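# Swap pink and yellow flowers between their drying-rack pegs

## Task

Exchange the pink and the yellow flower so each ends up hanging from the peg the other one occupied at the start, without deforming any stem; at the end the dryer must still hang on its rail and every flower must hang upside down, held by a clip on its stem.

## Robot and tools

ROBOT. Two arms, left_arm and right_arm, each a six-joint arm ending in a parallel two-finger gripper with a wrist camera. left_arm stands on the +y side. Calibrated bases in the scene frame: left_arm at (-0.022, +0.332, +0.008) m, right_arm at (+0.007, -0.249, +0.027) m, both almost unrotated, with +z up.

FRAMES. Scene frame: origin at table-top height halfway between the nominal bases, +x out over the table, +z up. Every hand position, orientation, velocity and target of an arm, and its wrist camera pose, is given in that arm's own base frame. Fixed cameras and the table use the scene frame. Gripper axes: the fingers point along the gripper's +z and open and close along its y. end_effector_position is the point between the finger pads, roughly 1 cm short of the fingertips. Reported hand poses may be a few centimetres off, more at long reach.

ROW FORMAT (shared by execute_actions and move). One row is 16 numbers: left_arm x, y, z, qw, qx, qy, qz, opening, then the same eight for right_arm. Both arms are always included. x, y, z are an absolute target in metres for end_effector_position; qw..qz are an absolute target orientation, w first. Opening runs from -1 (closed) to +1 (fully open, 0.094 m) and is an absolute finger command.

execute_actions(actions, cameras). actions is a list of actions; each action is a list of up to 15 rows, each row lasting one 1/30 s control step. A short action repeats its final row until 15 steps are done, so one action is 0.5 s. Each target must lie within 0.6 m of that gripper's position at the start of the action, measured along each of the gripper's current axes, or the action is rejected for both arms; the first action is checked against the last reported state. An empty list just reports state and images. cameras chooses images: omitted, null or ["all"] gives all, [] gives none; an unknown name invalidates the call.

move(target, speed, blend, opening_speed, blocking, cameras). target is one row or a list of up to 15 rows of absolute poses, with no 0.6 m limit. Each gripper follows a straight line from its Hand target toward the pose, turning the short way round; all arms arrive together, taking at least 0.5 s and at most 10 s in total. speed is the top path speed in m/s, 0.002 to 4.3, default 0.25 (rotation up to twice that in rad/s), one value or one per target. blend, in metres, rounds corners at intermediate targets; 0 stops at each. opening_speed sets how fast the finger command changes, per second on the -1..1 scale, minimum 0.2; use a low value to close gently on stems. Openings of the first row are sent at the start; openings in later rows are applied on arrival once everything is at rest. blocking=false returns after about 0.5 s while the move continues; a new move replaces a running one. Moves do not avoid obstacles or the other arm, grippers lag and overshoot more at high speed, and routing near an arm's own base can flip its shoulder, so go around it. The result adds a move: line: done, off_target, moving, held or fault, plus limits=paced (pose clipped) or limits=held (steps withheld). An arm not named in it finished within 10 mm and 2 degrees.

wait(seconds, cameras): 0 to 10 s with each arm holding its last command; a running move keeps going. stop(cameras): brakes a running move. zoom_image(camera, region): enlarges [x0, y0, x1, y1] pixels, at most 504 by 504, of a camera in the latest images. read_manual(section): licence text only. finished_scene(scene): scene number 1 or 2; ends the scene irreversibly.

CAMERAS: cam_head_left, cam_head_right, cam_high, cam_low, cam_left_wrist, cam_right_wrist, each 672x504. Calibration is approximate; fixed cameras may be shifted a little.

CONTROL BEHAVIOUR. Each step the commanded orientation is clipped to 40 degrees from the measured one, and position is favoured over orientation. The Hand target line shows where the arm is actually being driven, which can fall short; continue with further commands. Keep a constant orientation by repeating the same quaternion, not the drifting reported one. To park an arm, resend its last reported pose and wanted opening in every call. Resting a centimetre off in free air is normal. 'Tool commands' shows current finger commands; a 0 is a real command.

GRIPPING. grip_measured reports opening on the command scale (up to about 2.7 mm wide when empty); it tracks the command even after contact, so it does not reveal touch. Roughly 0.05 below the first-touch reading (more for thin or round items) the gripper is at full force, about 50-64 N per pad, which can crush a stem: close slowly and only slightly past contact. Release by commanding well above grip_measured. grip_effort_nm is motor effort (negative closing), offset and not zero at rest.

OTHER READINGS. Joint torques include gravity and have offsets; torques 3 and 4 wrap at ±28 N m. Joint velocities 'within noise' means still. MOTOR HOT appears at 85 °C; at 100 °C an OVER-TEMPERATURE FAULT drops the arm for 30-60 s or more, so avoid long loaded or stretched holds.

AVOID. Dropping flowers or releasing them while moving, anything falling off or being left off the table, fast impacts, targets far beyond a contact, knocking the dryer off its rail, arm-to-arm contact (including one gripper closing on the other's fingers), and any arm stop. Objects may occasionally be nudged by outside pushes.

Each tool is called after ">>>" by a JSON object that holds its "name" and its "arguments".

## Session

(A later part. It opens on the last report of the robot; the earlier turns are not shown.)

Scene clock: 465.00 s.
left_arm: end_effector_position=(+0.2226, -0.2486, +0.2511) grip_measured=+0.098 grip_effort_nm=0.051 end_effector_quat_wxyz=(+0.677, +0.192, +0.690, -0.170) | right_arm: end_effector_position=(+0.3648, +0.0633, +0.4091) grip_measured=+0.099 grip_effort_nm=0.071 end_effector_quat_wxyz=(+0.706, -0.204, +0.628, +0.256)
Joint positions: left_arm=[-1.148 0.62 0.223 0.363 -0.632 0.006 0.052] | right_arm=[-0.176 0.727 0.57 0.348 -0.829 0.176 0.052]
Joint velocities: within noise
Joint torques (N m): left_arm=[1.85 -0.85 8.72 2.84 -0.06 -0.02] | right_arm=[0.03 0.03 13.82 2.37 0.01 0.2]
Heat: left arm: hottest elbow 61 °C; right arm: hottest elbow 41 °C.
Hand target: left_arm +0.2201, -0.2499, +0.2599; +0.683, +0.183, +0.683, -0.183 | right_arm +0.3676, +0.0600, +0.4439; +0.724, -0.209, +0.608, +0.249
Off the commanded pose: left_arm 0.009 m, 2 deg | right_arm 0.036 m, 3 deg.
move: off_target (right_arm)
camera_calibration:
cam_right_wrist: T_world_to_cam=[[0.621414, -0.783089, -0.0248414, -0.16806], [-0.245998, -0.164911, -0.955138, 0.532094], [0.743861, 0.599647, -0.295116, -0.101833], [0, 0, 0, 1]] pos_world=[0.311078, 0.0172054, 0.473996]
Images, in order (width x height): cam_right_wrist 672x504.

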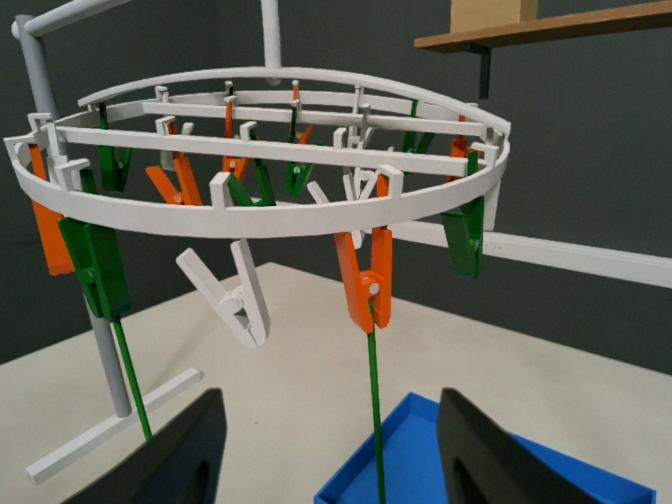

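>>> {"name": "move", "arguments": {"target": [[0.27, -0.36, 0.275, 0.7044, 0.0616, 0.7044, -0.0616, 0.1, 0.420, 0.082, 0.436, 0.6903, -0.2366, 0.6328, 0.2581, 0.1],[0.370, -0.395, 0.290, 0.7044, 0.0616, 0.7044, -0.0616, 0.1, 0.450, 0.103, 0.436, 0.6903, -0.2366, 0.6328, 0.2581, 0.1]], "speed": 0.12, "cameras": ["cam_right_wrist","cam_left_wrist"]}}

Scene clock: 486.13 s.
left_arm: end_effector_position=(+0.3594, -0.3835, +0.2743) grip_measured=+0.098 grip_effort_nm=0.042 end_effector_quat_wxyz=(+0.699, +0.070, +0.709, -0.056) | right_arm: end_effector_position=(+0.4413, +0.0987, +0.4017) grip_measured=+0.099 grip_effort_nm=0.071 end_effector_quat_wxyz=(+0.669, -0.219, +0.657, +0.269)
Joint positions: left_arm=[-1.075 1.406 0.739 0.64 -0.896 -0.001 0.052] | right_arm=[-0.039 0.976 0.735 0.294 -0.743 0.098 0.052]
Joint velocities: within noise
Joint torques (N m): left_arm=[3.14 -7.47 10.97 1.54 0.12 0.08] | right_arm=[1.38 -4.01 13.68 2.45 0.08 -0.13]
Heat: left arm: hottest elbow 58 °C; right arm: hottest elbow 44 °C.
Hand target: left_arm +0.3692, -0.3941, +0.2900; +0.705, +0.062, +0.704, -0.062 | right_arm +0.4475, +0.1026, +0.4351; +0.691, -0.236, +0.633, +0.258
Off the commanded pose: left_arm 0.022 m, 1 deg | right_arm 0.036 m, 4 deg.
move: off_target (left_arm, right_arm)
camera_calibration:
cam_left_wrist: T_world_to_cam=[[-0.173244, -0.984334, -0.0327566, -0.306315], [-0.4237, 0.104514, -0.899753, 0.477912], [0.889081, -0.141998, -0.435168, -0.164226], [0, 0, 0, 1]] pos_world=[0.295434, -0.374784, 0.348503]
cam_right_wrist: T_world_to_cam=[[0.652676, -0.755838, -0.0521741, -0.193606], [-0.31837, -0.211123, -0.924158, 0.573761], [0.687499, 0.619787, -0.378431, -0.125633], [0, 0, 0, 1]] pos_world=[0.395403, 0.0526651, 0.472601]
Images, in order (width x height): cam_left_wrist 672x504, cam_right_wrist 672x504.

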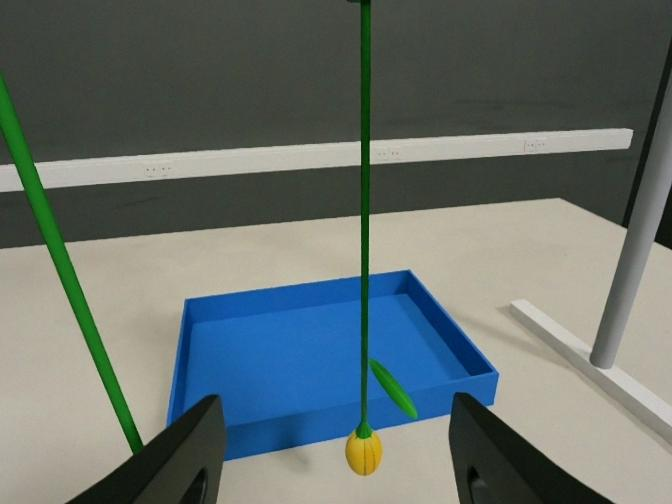

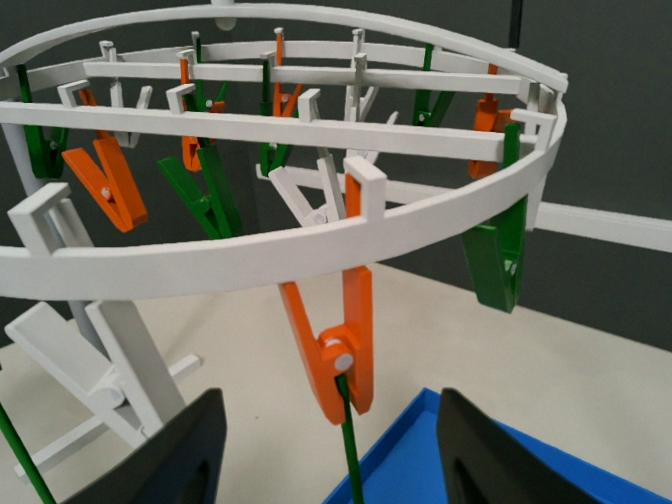

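>>> {"name": "move", "arguments": {"target": [[0.400, -0.413, 0.205, 0.7044, 0.0616, 0.7044, -0.0616, 0.1, 0.475, 0.127, 0.434, 0.6903, -0.2366, 0.6328, 0.2581, 0.05]], "speed": 0.08, "cameras": ["cam_right_wrist","cam_left_wrist"]}}

Scene clock: 500.83 s.
left_arm: end_effector_position=(+0.3881, -0.4035, +0.1905) grip_measured=+0.098 grip_effort_nm=0.046 end_effector_quat_wxyz=(+0.694, +0.078, +0.714, -0.050) | right_arm: end_effector_position=(+0.4655, +0.1218, +0.4007) grip_measured=+0.051 grip_effort_nm=-0.081 end_effector_quat_wxyz=(+0.669, -0.221, +0.657, +0.268)
Joint positions: left_arm=[-1.038 1.662 0.751 0.861 -0.856 -0.001 0.052] | right_arm=[0.033 1.051 0.78 0.32 -0.672 0.086 0.049]
Joint velocities: within noise
Joint torques (N m): left_arm=[3.25 -9.76 8.95 2.73 0.11 0.06] | right_arm=[1.44 -5.13 13.64 2.51 0.08 -0.12]
Heat: left arm: hottest elbow 60 °C; right arm: hottest elbow 49 °C.
Hand target: left_arm +0.3992, -0.4122, +0.2050; +0.704, +0.062, +0.705, -0.062 | right_arm +0.4726, +0.1264, +0.4334; +0.691, -0.236, +0.633, +0.258
Off the commanded pose: left_arm 0.021 m, 3 deg | right_arm 0.035 m, 4 deg.
move: off_target (left_arm, right_arm)
camera_calibration:
cam_left_wrist: T_world_to_cam=[[-0.176382, -0.983064, -0.0497388, -0.318829], [-0.434747, 0.123139, -0.892094, 0.427036], [0.883111, -0.135726, -0.449104, -0.221508], [0, 0, 0, 1]] pos_world=[0.325033, -0.396079, 0.265618]
cam_right_wrist: T_world_to_cam=[[0.652852, -0.756023, -0.047038, -0.194037], [-0.316284, -0.215644, -0.92383, 0.584852], [0.688294, 0.618002, -0.379902, -0.156541], [0, 0, 0, 1]] pos_world=[0.419403, 0.0761652, 0.471706]
Images, in order (width x height): cam_left_wrist 672x504, cam_right_wrist 672x504.

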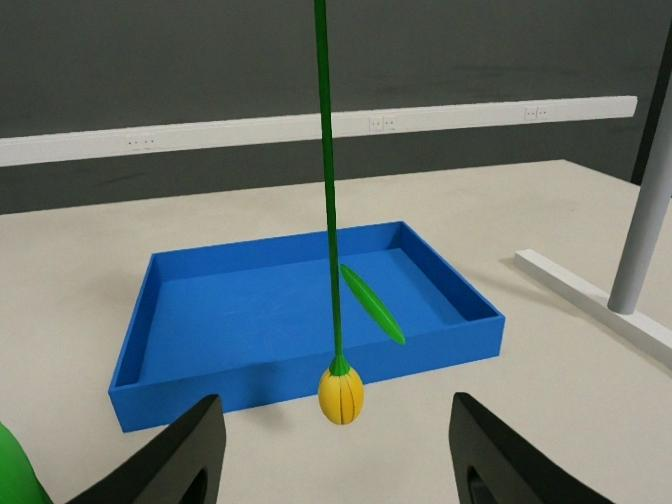

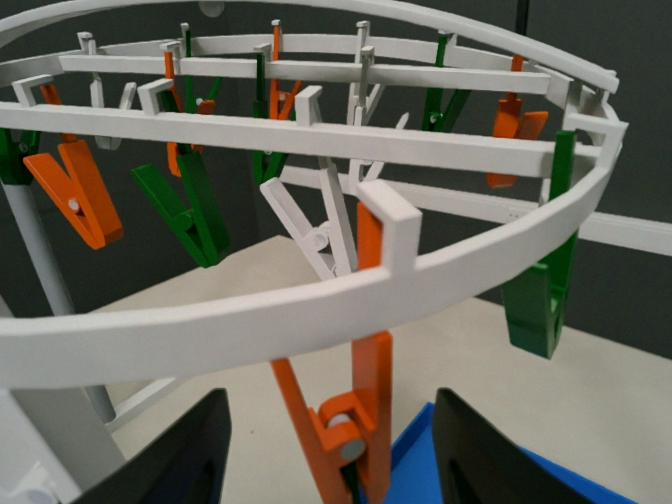

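>>> {"name": "move", "arguments": {"target": [[0.460, -0.422, 0.222, 0.7044, 0.0616, 0.7044, -0.0616, 0.1, 0.490, 0.143, 0.433, 0.6903, -0.2366, 0.6328, 0.2581, 0.05]], "speed": 0.08, "cameras": ["cam_right_wrist","cam_left_wrist"]}}

Scene clock: 509.87 s.
left_arm: end_effector_position=(+0.4476, -0.4125, +0.2130) grip_measured=+0.098 grip_effort_nm=0.051 end_effector_quat_wxyz=(+0.700, +0.068, +0.709, -0.059) | right_arm: end_effector_position=(+0.4801, +0.1371, +0.4000) grip_measured=+0.051 grip_effort_nm=-0.076 end_effector_quat_wxyz=(+0.669, -0.222, +0.658, +0.267)
Joint positions: left_arm=[-0.94 1.702 0.879 0.805 -0.76 -0.001 0.052] | right_arm=[0.075 1.098 0.811 0.332 -0.629 0.081 0.049]
Joint velocities: within noise
Joint torques (N m): left_arm=[3.02 -10.52 9.77 1.5 0.14 0.07] | right_arm=[1.26 -6.12 13.56 2.58 0.08 -0.13]
Heat: left arm: hottest elbow 60 °C; right arm: hottest elbow 51 °C.
Hand target: left_arm +0.4593, -0.4213, +0.2221; +0.704, +0.062, +0.704, -0.062 | right_arm +0.4876, +0.1423, +0.4323; +0.691, -0.236, +0.633, +0.258
Off the commanded pose: left_arm 0.018 m, 1 deg | right_arm 0.035 m, 4 deg.
move: off_target (left_arm, right_arm)
camera_calibration:
cam_left_wrist: T_world_to_cam=[[-0.173528, -0.984503, -0.0253253, -0.323229], [-0.422442, 0.0976395, -0.901115, 0.45998], [0.889624, -0.14567, -0.432839, -0.275632], [0, 0, 0, 1]] pos_world=[0.383434, -0.403283, 0.287005]
cam_right_wrist: T_world_to_cam=[[0.652738, -0.756258, -0.0448023, -0.192796], [-0.315809, -0.217872, -0.92347, 0.592056], [0.68862, 0.616933, -0.381046, -0.175832], [0, 0, 0, 1]] pos_world=[0.433903, 0.091665, 0.471108]
Images, in order (width x height): cam_left_wrist 672x504, cam_right_wrist 672x504.

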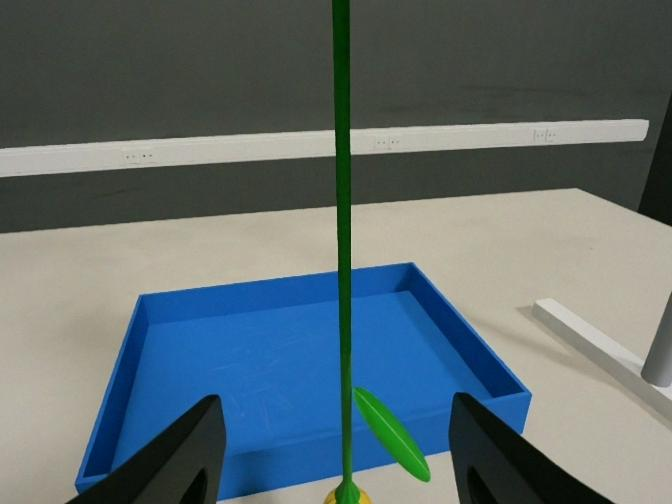

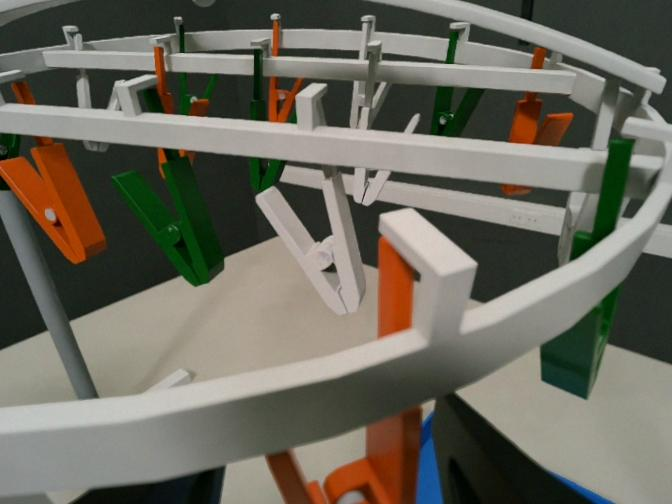

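>>> {"name": "move", "arguments": {"target": [[0.515, -0.433, 0.222, 0.7044, 0.0616, 0.7044, -0.0616, 0.1, 0.490, 0.143, 0.433, 0.6903, -0.2366, 0.6328, 0.2581, 0.05],[0.515, -0.433, 0.222, 0.7044, 0.0616, 0.7044, -0.0616, -0.95, 0.490, 0.143, 0.433, 0.6903, -0.2366, 0.6328, 0.2581, 0.05],[0.515, -0.433, 0.222, 0.7044, 0.0616, 0.7044, -0.0616, -0.95, 0.490, 0.143, 0.433, 0.6903, -0.2366, 0.6328, 0.2581, -0.95]], "speed": 0.08, "opening_speed": 0.7, "cameras": ["cam_right_wrist","cam_left_wrist"]}}

Scene clock: 519.60 s.
left_arm: end_effector_position=(+0.5019, -0.4245, +0.2129) grip_measured=-0.948 grip_effort_nm=-0.120 end_effector_quat_wxyz=(+0.699, +0.068, +0.709, -0.059) | right_arm: end_effector_position=(+0.4801, +0.1372, +0.4003) grip_measured=-0.573 grip_effort_nm=-1.028 end_effector_quat_wxyz=(+0.669, -0.222, +0.657, +0.266)
Joint positions: left_arm=[-0.868 1.788 1.009 0.76 -0.689 -0.001 0.002] | right_arm=[0.075 1.098 0.811 0.333 -0.629 0.079 0.02]
Joint velocities: within noise
Joint torques (N m): left_arm=[3.14 -12.04 10.11 1.59 0.12 0.07] | right_arm=[1.38 -6.18 13.6 2.5 0.07 -0.11]
Heat: left arm: hottest elbow 58 °C; right arm: hottest elbow 50 °C.
Hand target: left_arm +0.5142, -0.4323, +0.2222; +0.704, +0.062, +0.704, -0.062 | right_arm +0.4875, +0.1424, +0.4325; +0.691, -0.236, +0.633, +0.258
Off the commanded pose: left_arm 0.018 m, 1 deg | right_arm 0.035 m, 4 deg.
move: off_target (left_arm, right_arm); target 2's new opening was sent with left_arm's hand 0.018 m and 1 deg from that target; target 3's new opening was sent with right_arm's hand 0.035 m and 4 deg from that target
camera_calibration:
cam_left_wrist: T_world_to_cam=[[-0.173131, -0.984586, -0.0248317, -0.325835], [-0.423927, 0.0972541, -0.90046, 0.48456], [0.888995, -0.145371, -0.43423, -0.325006], [0, 0, 0, 1]] pos_world=[0.437935, -0.415184, 0.287108]
cam_right_wrist: T_world_to_cam=[[0.652805, -0.756313, -0.0428469, -0.193512], [-0.314231, -0.218892, -0.923767, 0.591897], [0.689278, 0.616504, -0.380551, -0.17625], [0, 0, 0, 1]] pos_world=[0.433803, 0.091865, 0.471411]
Images, in order (width x height): cam_left_wrist 672x504, cam_right_wrist 672x504.

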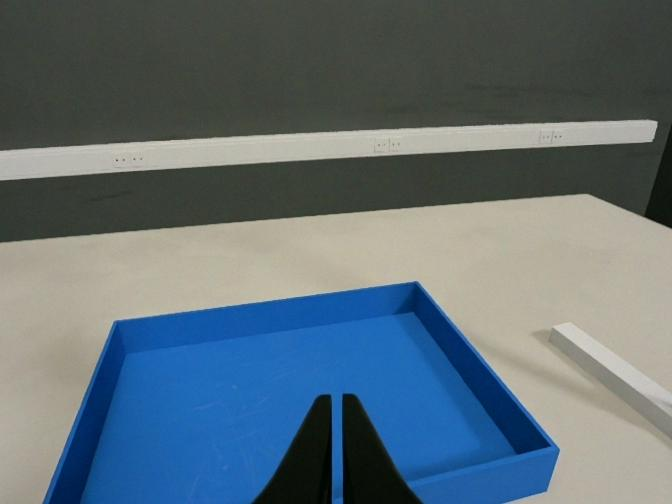

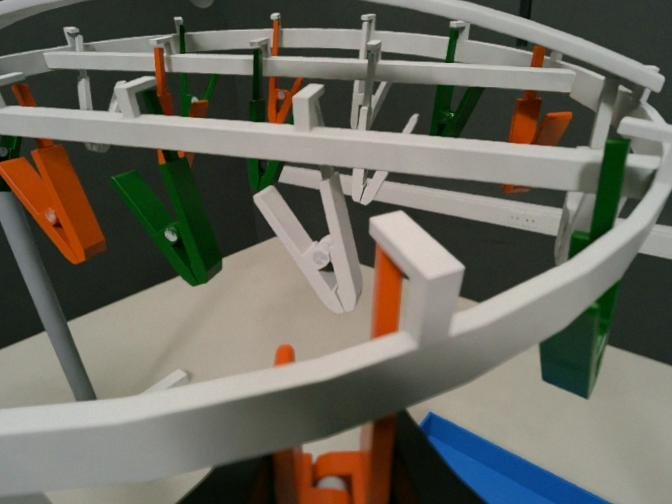

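>>> {"name": "wait", "arguments": {"seconds": 0.1, "cameras": ["cam_high","cam_low","cam_head_left"]}}

>>> {"name": "zoom_image", "arguments": {"camera": "cam_low", "region": [200, 120, 380, 290]}}

Scene clock: 523.43 s.
left_arm: end_effector_position=(+0.5019, -0.4245, +0.2129) grip_measured=-0.948 grip_effort_nm=-0.115 end_effector_quat_wxyz=(+0.699, +0.068, +0.709, -0.059) | right_arm: end_effector_position=(+0.4801, +0.1372, +0.4003) grip_measured=-0.574 grip_effort_nm=-1.033 end_effector_quat_wxyz=(+0.669, -0.222, +0.657, +0.266)
Joint positions: left_arm=[-0.868 1.788 1.009 0.76 -0.689 -0.001 0.002] | right_arm=[0.075 1.098 0.811 0.333 -0.629 0.079 0.02]
Joint velocities: within noise
Joint torques (N m): left_arm=[3.02 -12.1 10.13 1.58 0.12 0.07] | right_arm=[1.49 -6.18 13.63 2.5 0.05 -0.12]
Heat: left arm: hottest elbow 58 °C; right arm: hottest elbow 50 °C.
Hand target: left_arm +0.5142, -0.4323, +0.2222; +0.705, +0.062, +0.704, -0.062 | right_arm +0.4875, +0.1424, +0.4324; +0.691, -0.236, +0.633, +0.258
Tool commands: left_gripper/opening=-0.95 right_gripper/opening=-0.95
Off the commanded pose: left_arm 0.018 m, 1 deg | right_arm 0.035 m, 4 deg.
wait: 0.10 s; at rest from the start
Images, in order (width x height): cam_head_left 672x504, cam_high 672x504, cam_low 672x504.

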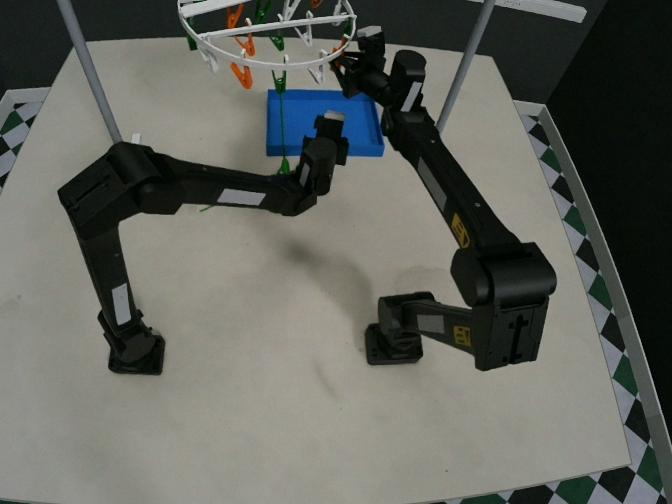

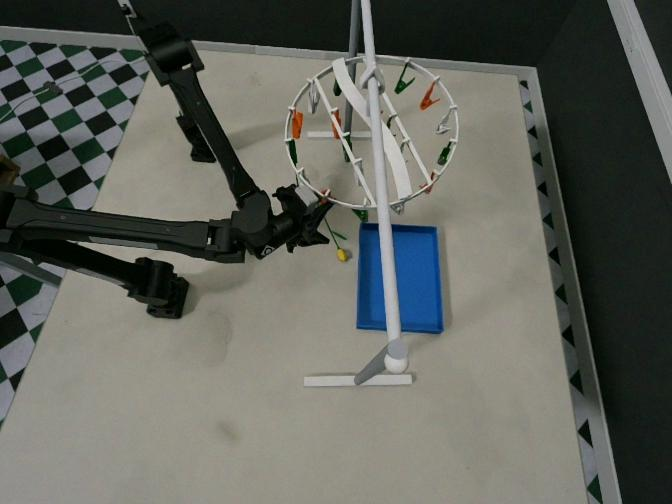

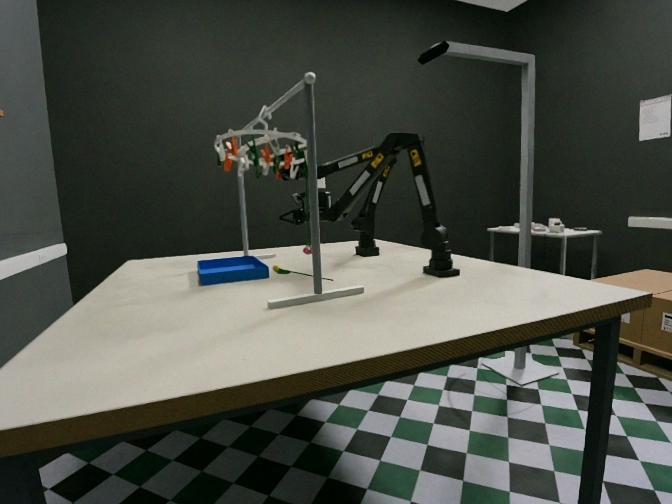

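Scaled by 2.800 from the camera's 672x504 image, which has a finer 960x720 frame.

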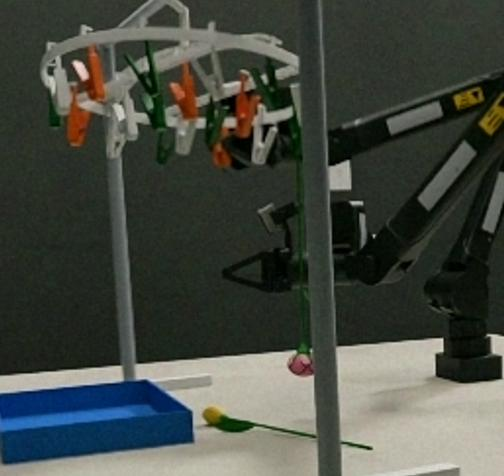

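>>> {"name": "move", "arguments": {"target": [[0.515, -0.433, 0.222, 0.7044, 0.0616, 0.7044, -0.0616, -0.9, 0.490, 0.143, 0.433, 0.6903, -0.2366, 0.6328, 0.2581, 0.05],[0.370, -0.405, 0.250, 0.7044, 0.0616, 0.7044, -0.0616, -0.9, 0.400, 0.057, 0.420, 0.6903, -0.2366, 0.6328, 0.2581, 0.05],[0.250, -0.250, 0.350, 0.7044, 0.0616, 0.7044, -0.0616, -0.9, 0.320, 0.0, 0.350, 0.6903, -0.2366, 0.6328, 0.2581, 0.05]], "speed": 0.12, "opening_speed": 0.8, "cameras": ["cam_high","cam_head_left"]}}

>>> {"name": "zoom_image", "arguments": {"camera": "cam_high", "region": [260, 160, 400, 280]}}

>>> {"name": "zoom_image", "arguments": {"camera": "cam_head_left", "region": [200, 80, 400, 240]}}

Scene clock: 546.00 s.
left_arm: end_effector_position=(+0.2530, -0.2489, +0.3464) grip_measured=-0.902 grip_effort_nm=0.042 end_effector_quat_wxyz=(+0.704, +0.061, +0.705, -0.057) | right_arm: end_effector_position=(+0.3223, +0.0019, +0.3543) grip_measured=+0.049 grip_effort_nm=0.076 end_effector_quat_wxyz=(+0.691, -0.244, +0.631, +0.256)
Joint positions: left_arm=[-1.207 0.748 0.508 0.238 -1.04 0.002 0.005] | right_arm=[-0.52 0.739 0.433 0.566 -1.232 0.231 0.049]
Joint velocities: within noise
Joint torques (N m): left_arm=[1.79 -2.37 9.07 1.31 -0.05 0.03] | right_arm=[-0.09 -0.5 7.72 1.96 0.07 0.18]
Heat: left arm: hottest elbow 57 °C; right arm: hottest elbow 50 °C.
Hand target: left_arm +0.2501, -0.2499, +0.3499; +0.704, +0.062, +0.704, -0.062 | right_arm +0.3200, +0.0002, +0.3501; +0.690, -0.237, +0.633, +0.258
Off the commanded pose: left_arm 0.005 m, 1 deg | right_arm 0.005 m, 1 deg.
move: done
Images, in order (width x height): cam_head_left 672x504, cam_high 672x504.

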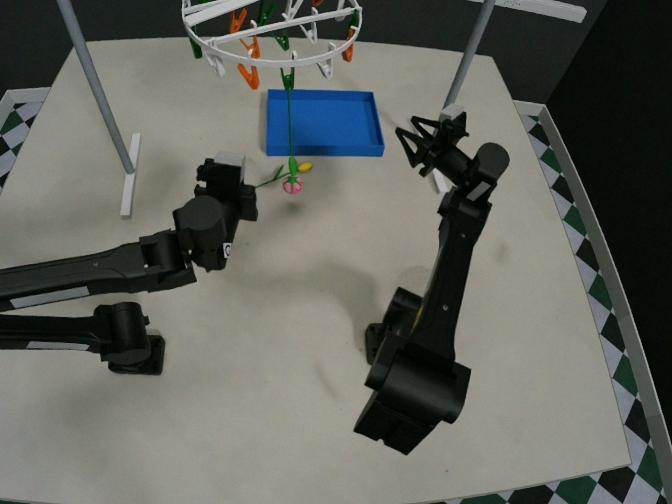

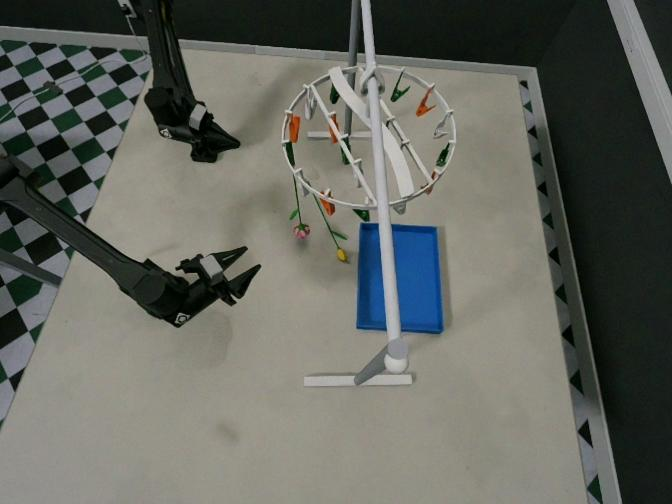

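Scaled by 3.600 from the camera's 672x504 image, which has a finer 960x720 frame.

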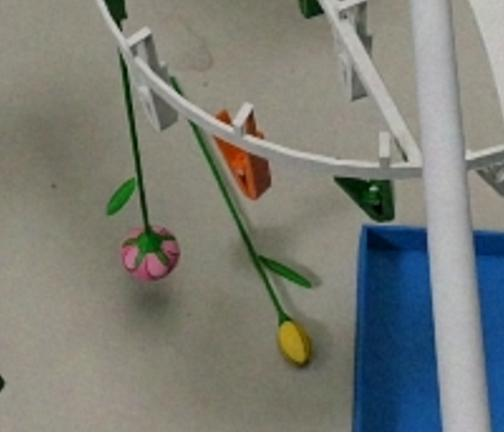

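Scaled by 2.520 from the camera's 672x504 image, which has a finer 960x720 frame.

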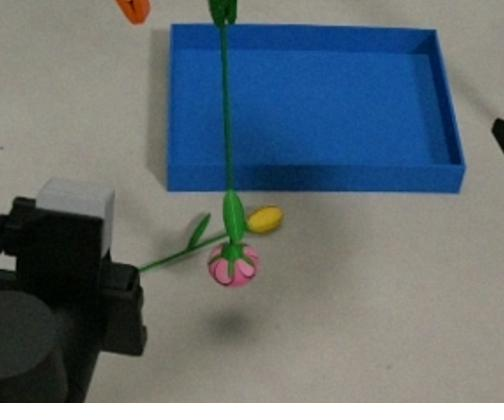

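>>> {"name": "move", "arguments": {"target": [0.25,-0.02,0.35,0.7044,0.0616,0.7044,-0.0616,-0.9,0.32,0.0,0.35,0.6903,-0.2366,0.6328,0.2581,0.05], "cameras": ["cam_high","cam_head_left","cam_head_right","cam_low","cam_right_wrist"]}}

Scene clock: 561.53 s.
left_arm: end_effector_position=(+0.2496, -0.0220, +0.3388) grip_measured=-0.902 grip_effort_nm=0.051 end_effector_quat_wxyz=(+0.700, +0.066, +0.709, -0.062) | right_arm: end_effector_position=(+0.3223, +0.0019, +0.3545) grip_measured=+0.049 grip_effort_nm=0.071 end_effector_quat_wxyz=(+0.691, -0.244, +0.631, +0.256)
Joint positions: left_arm=[0.116 0.045 0.383 -0.352 0.297 0.008 0.005] | right_arm=[-0.52 0.739 0.433 0.568 -1.232 0.233 0.049]
Joint velocities: within noise
Joint torques (N m): left_arm=[3.25 4.25 10.19 2.3 0.12 -0.03] | right_arm=[-0.15 -0.62 7.71 2.04 0.07 0.19]
Heat: left arm: hottest elbow 56 °C; right arm: hottest elbow 48 °C.
Hand target: left_arm +0.2497, -0.0201, +0.3499; +0.704, +0.062, +0.704, -0.061 | right_arm +0.3200, +0.0002, +0.3501; +0.690, -0.237, +0.633, +0.258
Off the commanded pose: left_arm 0.011 m, 1 deg | right_arm 0.005 m, 1 deg.
move: off_target (left_arm)
camera_calibration:
cam_right_wrist: T_world_to_cam=[[0.664454, -0.746958, 0.0235612, -0.222147], [-0.236199, -0.239812, -0.941647, 0.451611], [0.709021, 0.620116, -0.335775, -0.0237336], [0, 0, 0, 1]] pos_world=[0.271104, -0.0429149, 0.422523]
Images, in order (width x height): cam_head_left 672x504, cam_head_right 672x504, cam_high 672x504, cam_low 672x504, cam_right_wrist 672x504.

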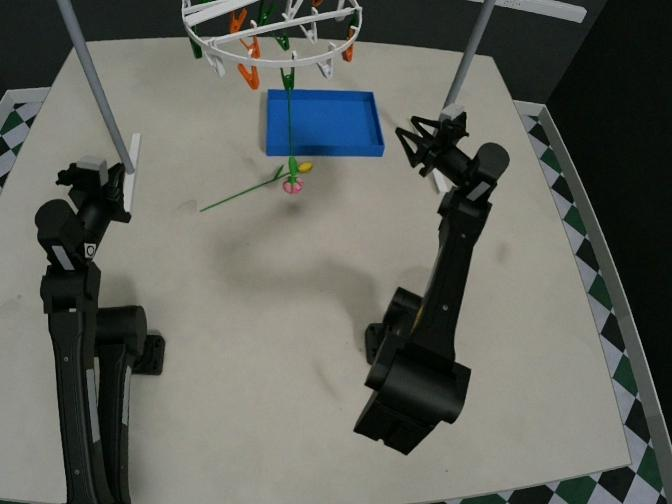

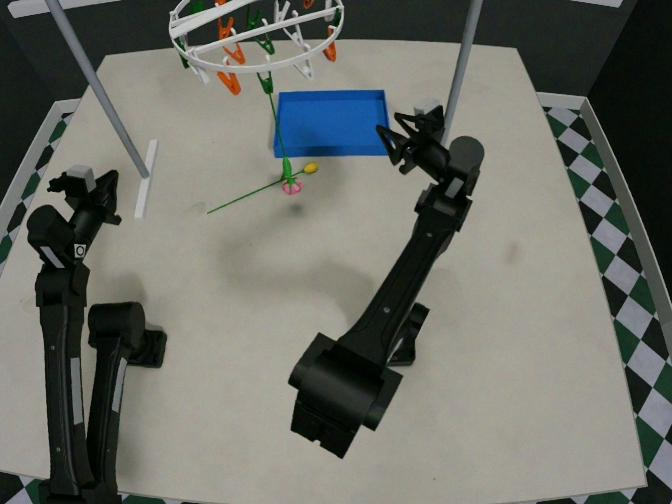

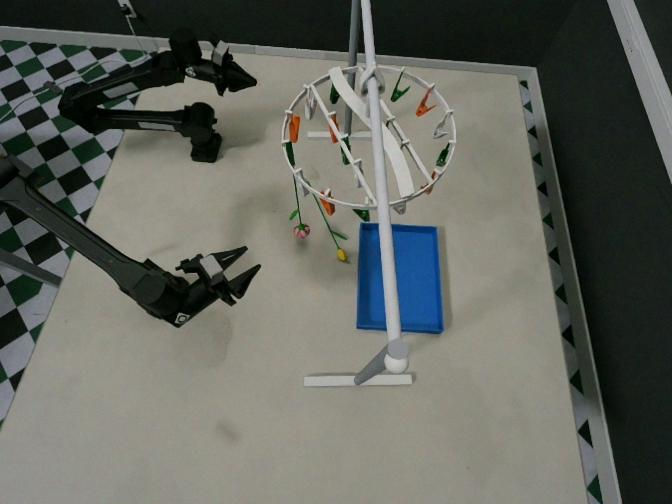

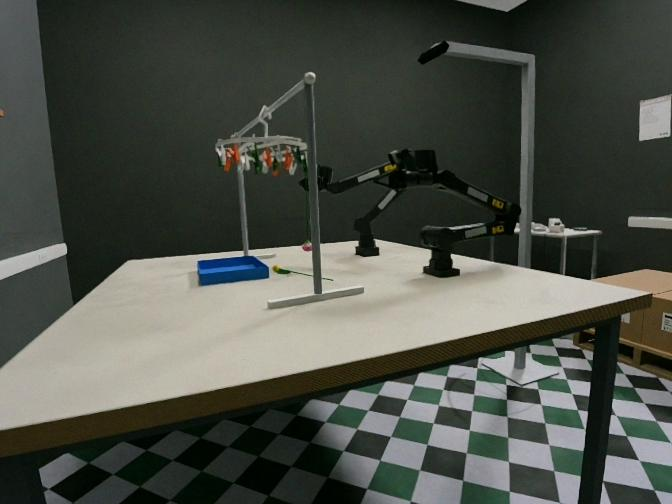

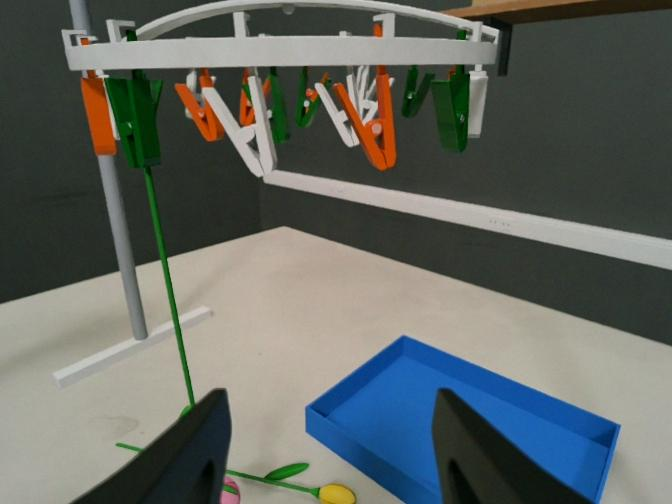

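>>> {"name": "move", "arguments": {"target": [[0.28,-0.03,0.22,0.1119,0.5106,0.8498,-0.0672,0.0,0.32,0.0,0.35,0.6903,-0.2366,0.6328,0.2581,0.05],[0.40,-0.13,0.10,0.1119,0.5106,0.8498,-0.0672,0.0,0.32,0.0,0.35,0.6903,-0.2366,0.6328,0.2581,0.05]], "blend": 0.05, "cameras": ["cam_high","cam_head_left","cam_left_wrist","cam_low"]}}

Scene clock: 590.43 s.
left_arm: end_effector_position=(+0.3771, -0.1220, +0.0876) grip_measured=-0.002 grip_effort_nm=0.046 end_effector_quat_wxyz=(+0.091, +0.511, +0.851, -0.075) | right_arm: end_effector_position=(+0.3223, +0.0019, +0.3545) grip_measured=+0.049 grip_effort_nm=0.066 end_effector_quat_wxyz=(+0.691, -0.244, +0.631, +0.256)
Joint positions: left_arm=[-0.226 1.417 0.905 -0.931 0.199 0.842 0.047] | right_arm=[-0.52 0.739 0.433 0.569 -1.232 0.234 0.049]
Joint velocities: within noise
Joint torques (N m): left_arm=[1.96 -7.53 10.5 1.21 0.11 -0.04] | right_arm=[-0.21 -0.38 7.68 2 0.07 0.18]
Heat: left arm: hottest elbow 60 °C; right arm: hottest elbow 45 °C.
Hand target: left_arm +0.3989, -0.1298, +0.1006; +0.112, +0.511, +0.850, -0.068 | right_arm +0.3200, +0.0002, +0.3501; +0.690, -0.237, +0.633, +0.258
Off the commanded pose: left_arm 0.027 m, 3 deg | right_arm 0.005 m, 1 deg.
move: off_target (left_arm)
camera_calibration:
cam_left_wrist: T_world_to_cam=[[-0.889608, -0.455938, 0.0268103, 0.277374], [-0.442208, 0.874528, 0.19913, 0.294654], [-0.114237, 0.165292, -0.979606, 0.239501], [0, 0, 0, 1]] pos_world=[0.404412, -0.170806, 0.168506]
Images, in order (width x height): cam_head_left 672x504, cam_high 672x504, cam_low 672x504, cam_left_wrist 672x504.

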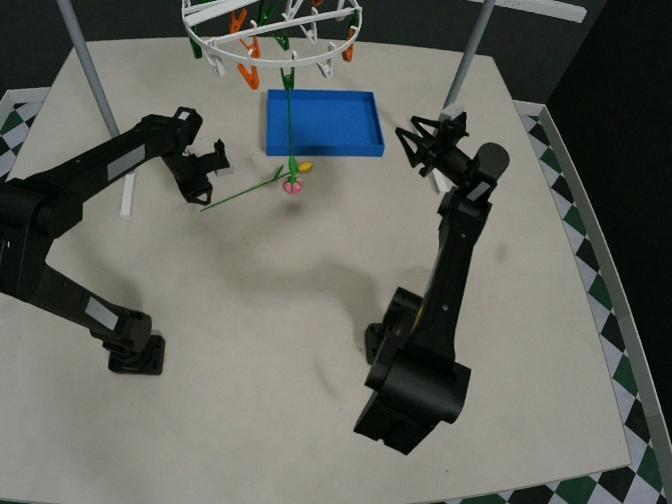

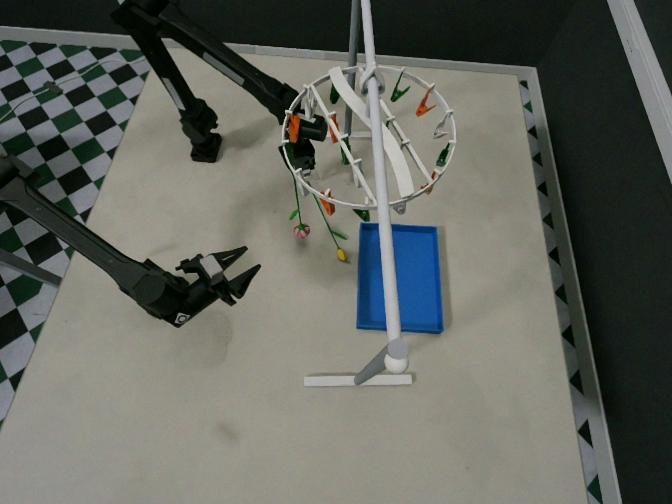

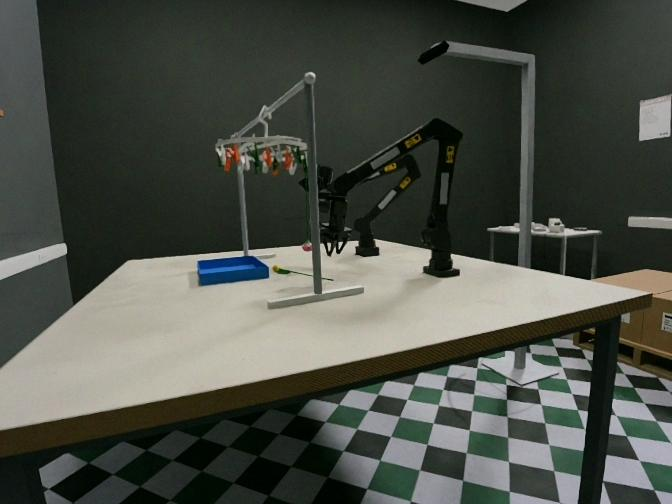

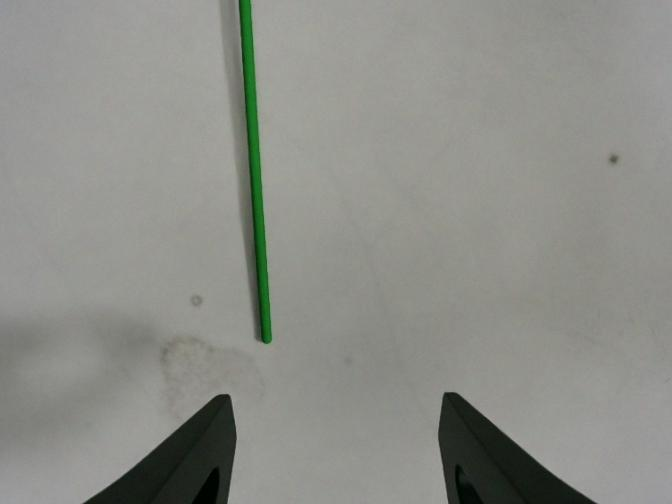

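>>> {"name": "move", "arguments": {"target": [0.438,-0.152,0.045,0.1119,0.5106,0.8498,-0.0672,0.0,0.32,0.0,0.35,0.6903,-0.2366,0.6328,0.2581,0.05], "cameras": ["cam_left_wrist"]}}

>>> {"name": "zoom_image", "arguments": {"camera": "cam_left_wrist", "region": [150, 200, 500, 462]}}

Scene clock: 598.97 s.
left_arm: end_effector_position=(+0.4160, -0.1427, +0.0347) grip_measured=-0.002 grip_effort_nm=0.046 end_effector_quat_wxyz=(+0.091, +0.510, +0.852, -0.074) | right_arm: end_effector_position=(+0.3223, +0.0019, +0.3545) grip_measured=+0.049 grip_effort_nm=0.076 end_effector_quat_wxyz=(+0.691, -0.244, +0.631, +0.256)
Joint positions: left_arm=[-0.254 1.604 0.952 -0.784 0.193 0.812 0.047] | right_arm=[-0.52 0.739 0.433 0.569 -1.232 0.234 0.049]
Joint velocities: within noise
Joint torques (N m): left_arm=[1.96 -9.76 9.59 1.24 0.1 -0.09] | right_arm=[-0.21 -0.32 7.68 2 0.08 0.19]
Heat: left arm: hottest elbow 60 °C; right arm: hottest elbow 45 °C.
Hand target: left_arm +0.4370, -0.1518, +0.0456; +0.112, +0.511, +0.850, -0.067 | right_arm +0.3200, +0.0002, +0.3501; +0.690, -0.237, +0.633, +0.258
Off the commanded pose: left_arm 0.026 m, 3 deg | right_arm 0.005 m, 1 deg.
move: off_target (left_arm)
camera_calibration:
cam_left_wrist: T_world_to_cam=[[-0.889015, -0.457195, 0.0249903, 0.303617], [-0.443701, 0.873682, 0.199521, 0.341037], [-0.113053, 0.166289, -0.979575, 0.195223], [0, 0, 0, 1]] pos_world=[0.443309, -0.191609, 0.115604]
Images, in order (width x height): cam_left_wrist 672x504.

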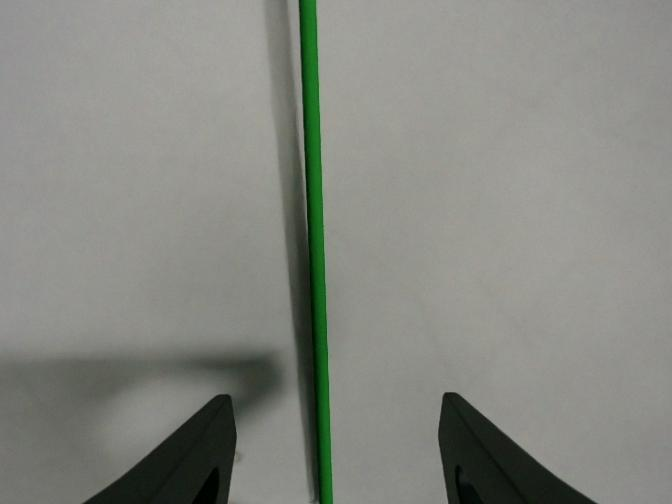

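Scaled by 1.440 from the camera's 672x504 image, which has a finer 960x720 frame.

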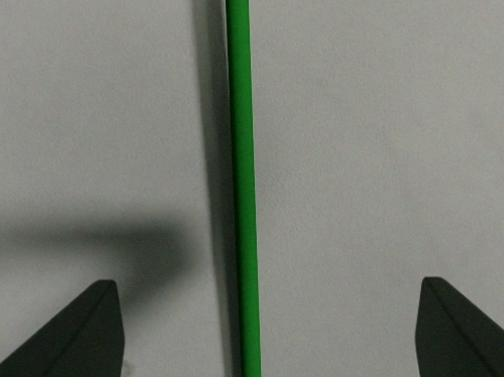

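>>> {"name": "move", "arguments": {"target": [0.440,-0.153,0.015,0.1119,0.5106,0.8498,-0.0672,0.0,0.32,0.0,0.35,0.6903,-0.2366,0.6328,0.2581,0.05], "speed": 0.08, "cameras": ["cam_left_wrist","cam_low"]}}

>>> {"name": "zoom_image", "arguments": {"camera": "cam_low", "region": [270, 220, 370, 295]}}

Scene clock: 602.03 s.
left_arm: end_effector_position=(+0.4291, -0.1460, +0.0137) grip_measured=-0.002 grip_effort_nm=0.051 end_effector_quat_wxyz=(+0.103, +0.511, +0.851, -0.070) | right_arm: end_effector_position=(+0.3223, +0.0019, +0.3545) grip_measured=+0.049 grip_effort_nm=0.071 end_effector_quat_wxyz=(+0.691, -0.244, +0.631, +0.256)
Joint positions: left_arm=[-0.254 1.66 0.952 -0.703 0.193 0.811 0.047] | right_arm=[-0.52 0.739 0.433 0.569 -1.232 0.234 0.049]
Joint velocities: within noise
Joint torques (N m): left_arm=[1.79 -10.05 7.75 1.37 0.11 -0.07] | right_arm=[-0.15 -0.26 7.72 1.96 0.09 0.19]
Heat: left arm: hottest elbow 59 °C; right arm: hottest elbow 44 °C.
Hand target: left_arm +0.4397, -0.1529, +0.0152; +0.112, +0.511, +0.850, -0.067 | right_arm +0.3200, +0.0002, +0.3501; +0.690, -0.237, +0.633, +0.258
Off the commanded pose: left_arm 0.013 m, 1 deg | right_arm 0.005 m, 1 deg.
move: off_target (left_arm)
camera_calibration:
cam_left_wrist: T_world_to_cam=[[-0.888825, -0.458203, 0.00629841, 0.314352], [-0.44936, 0.8742, 0.183982, 0.356641], [-0.0898073, 0.160698, -0.982909, 0.165911], [0, 0, 0, 1]] pos_world=[0.454564, -0.1944, 0.09548]
Images, in order (width x height): cam_low 672x504, cam_left_wrist 672x504.

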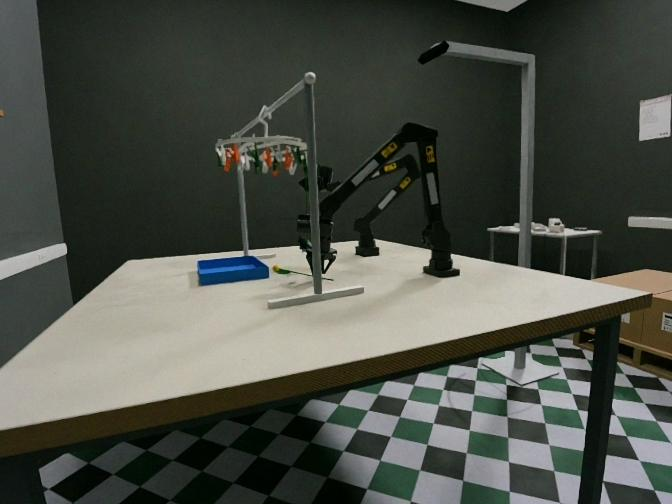

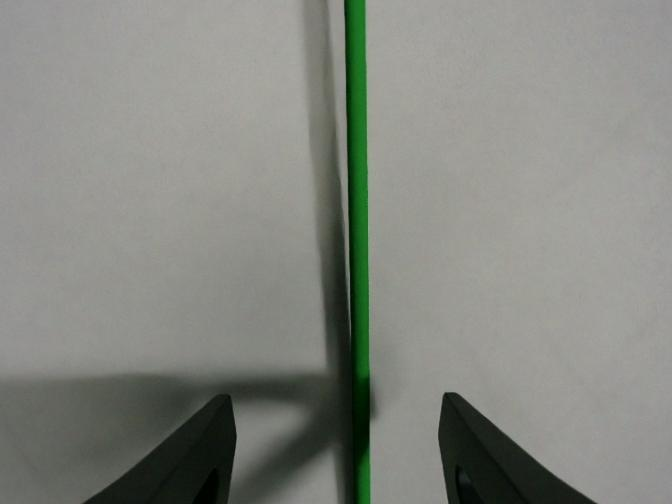

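Scaled by 5.040 from the camera's 672x504 image, which has a finer 960x720 frame.

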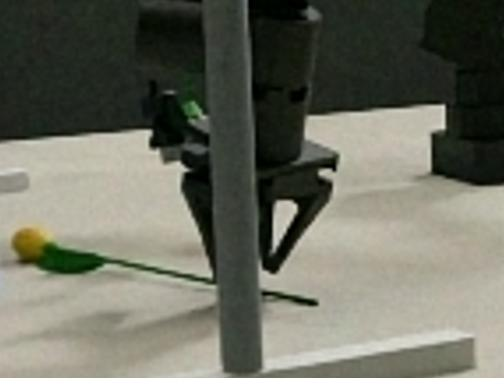

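>>> {"name": "move", "arguments": {"target": [[0.440,-0.153,0.006,0.1119,0.5106,0.8498,-0.0672,0.0,0.32,0.0,0.35,0.6903,-0.2366,0.6328,0.2581,0.05],[0.440,-0.153,0.006,0.1119,0.5106,0.8498,-0.0672,-0.95,0.32,0.0,0.35,0.6903,-0.2366,0.6328,0.2581,0.05]], "speed": 0.05, "opening_speed": 0.8, "cameras": ["cam_left_wrist","cam_low"]}}

>>> {"name": "zoom_image", "arguments": {"camera": "cam_left_wrist", "region": [230, 300, 450, 465]}}

Scene clock: 608.27 s.
left_arm: end_effector_position=(+0.4332, -0.1470, +0.0082) grip_measured=-0.947 grip_effort_nm=-0.125 end_effector_quat_wxyz=(+0.108, +0.510, +0.850, -0.069) | right_arm: end_effector_position=(+0.3223, +0.0019, +0.3545) grip_measured=+0.049 grip_effort_nm=0.076 end_effector_quat_wxyz=(+0.691, -0.244, +0.631, +0.256)
Joint positions: left_arm=[-0.254 1.675 0.952 -0.678 0.193 0.811 0.002] | right_arm=[-0.52 0.739 0.433 0.569 -1.232 0.234 0.049]
Joint velocities: within noise
Joint torques (N m): left_arm=[1.85 -9.99 7.13 1.32 0.11 -0.05] | right_arm=[-0.32 -0.21 7.68 2.03 0.1 0.18]
Heat: left arm: hottest elbow 58 °C; right arm: hottest elbow 44 °C.
Hand target: left_arm +0.4398, -0.1530, +0.0062; +0.112, +0.511, +0.850, -0.067 | right_arm +0.3200, +0.0002, +0.3501; +0.690, -0.237, +0.633, +0.258
Off the commanded pose: left_arm 0.009 m, 1 deg | right_arm 0.005 m, 1 deg.
move: done
camera_calibration:
cam_left_wrist: T_world_to_cam=[[-0.888493, -0.458888, -0.00114937, 0.317412], [-0.451805, 0.874334, 0.177237, 0.361551], [-0.0803272, 0.157993, -0.984167, 0.156564], [0, 0, 0, 1]] pos_world=[0.457946, -0.195196, 0.0903698]
Images, in order (width x height): cam_low 672x504, cam_left_wrist 672x504.

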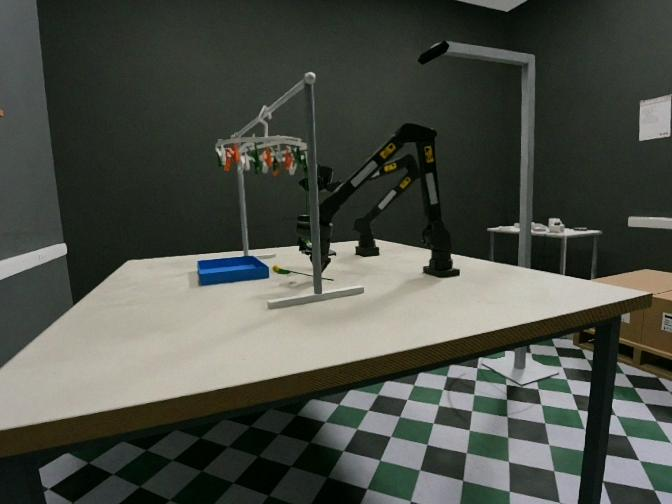

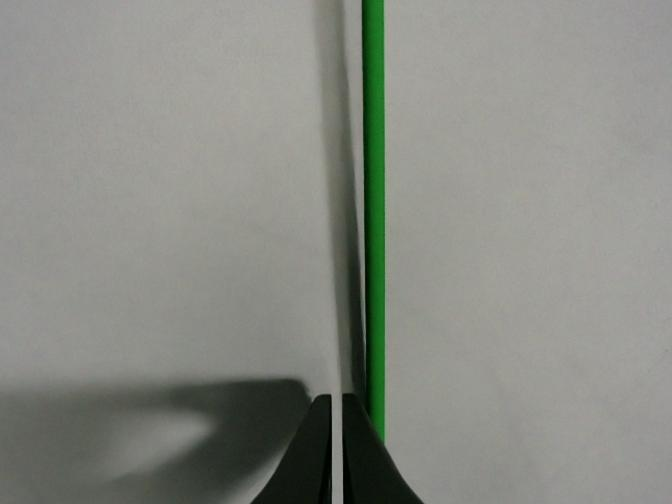

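Scaled by 2.291 from the camera's 672x504 image, which has a finer 960x720 frame.

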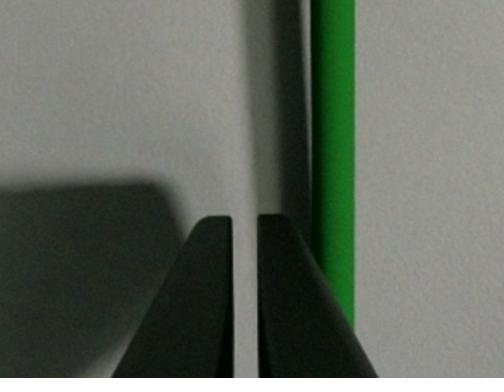

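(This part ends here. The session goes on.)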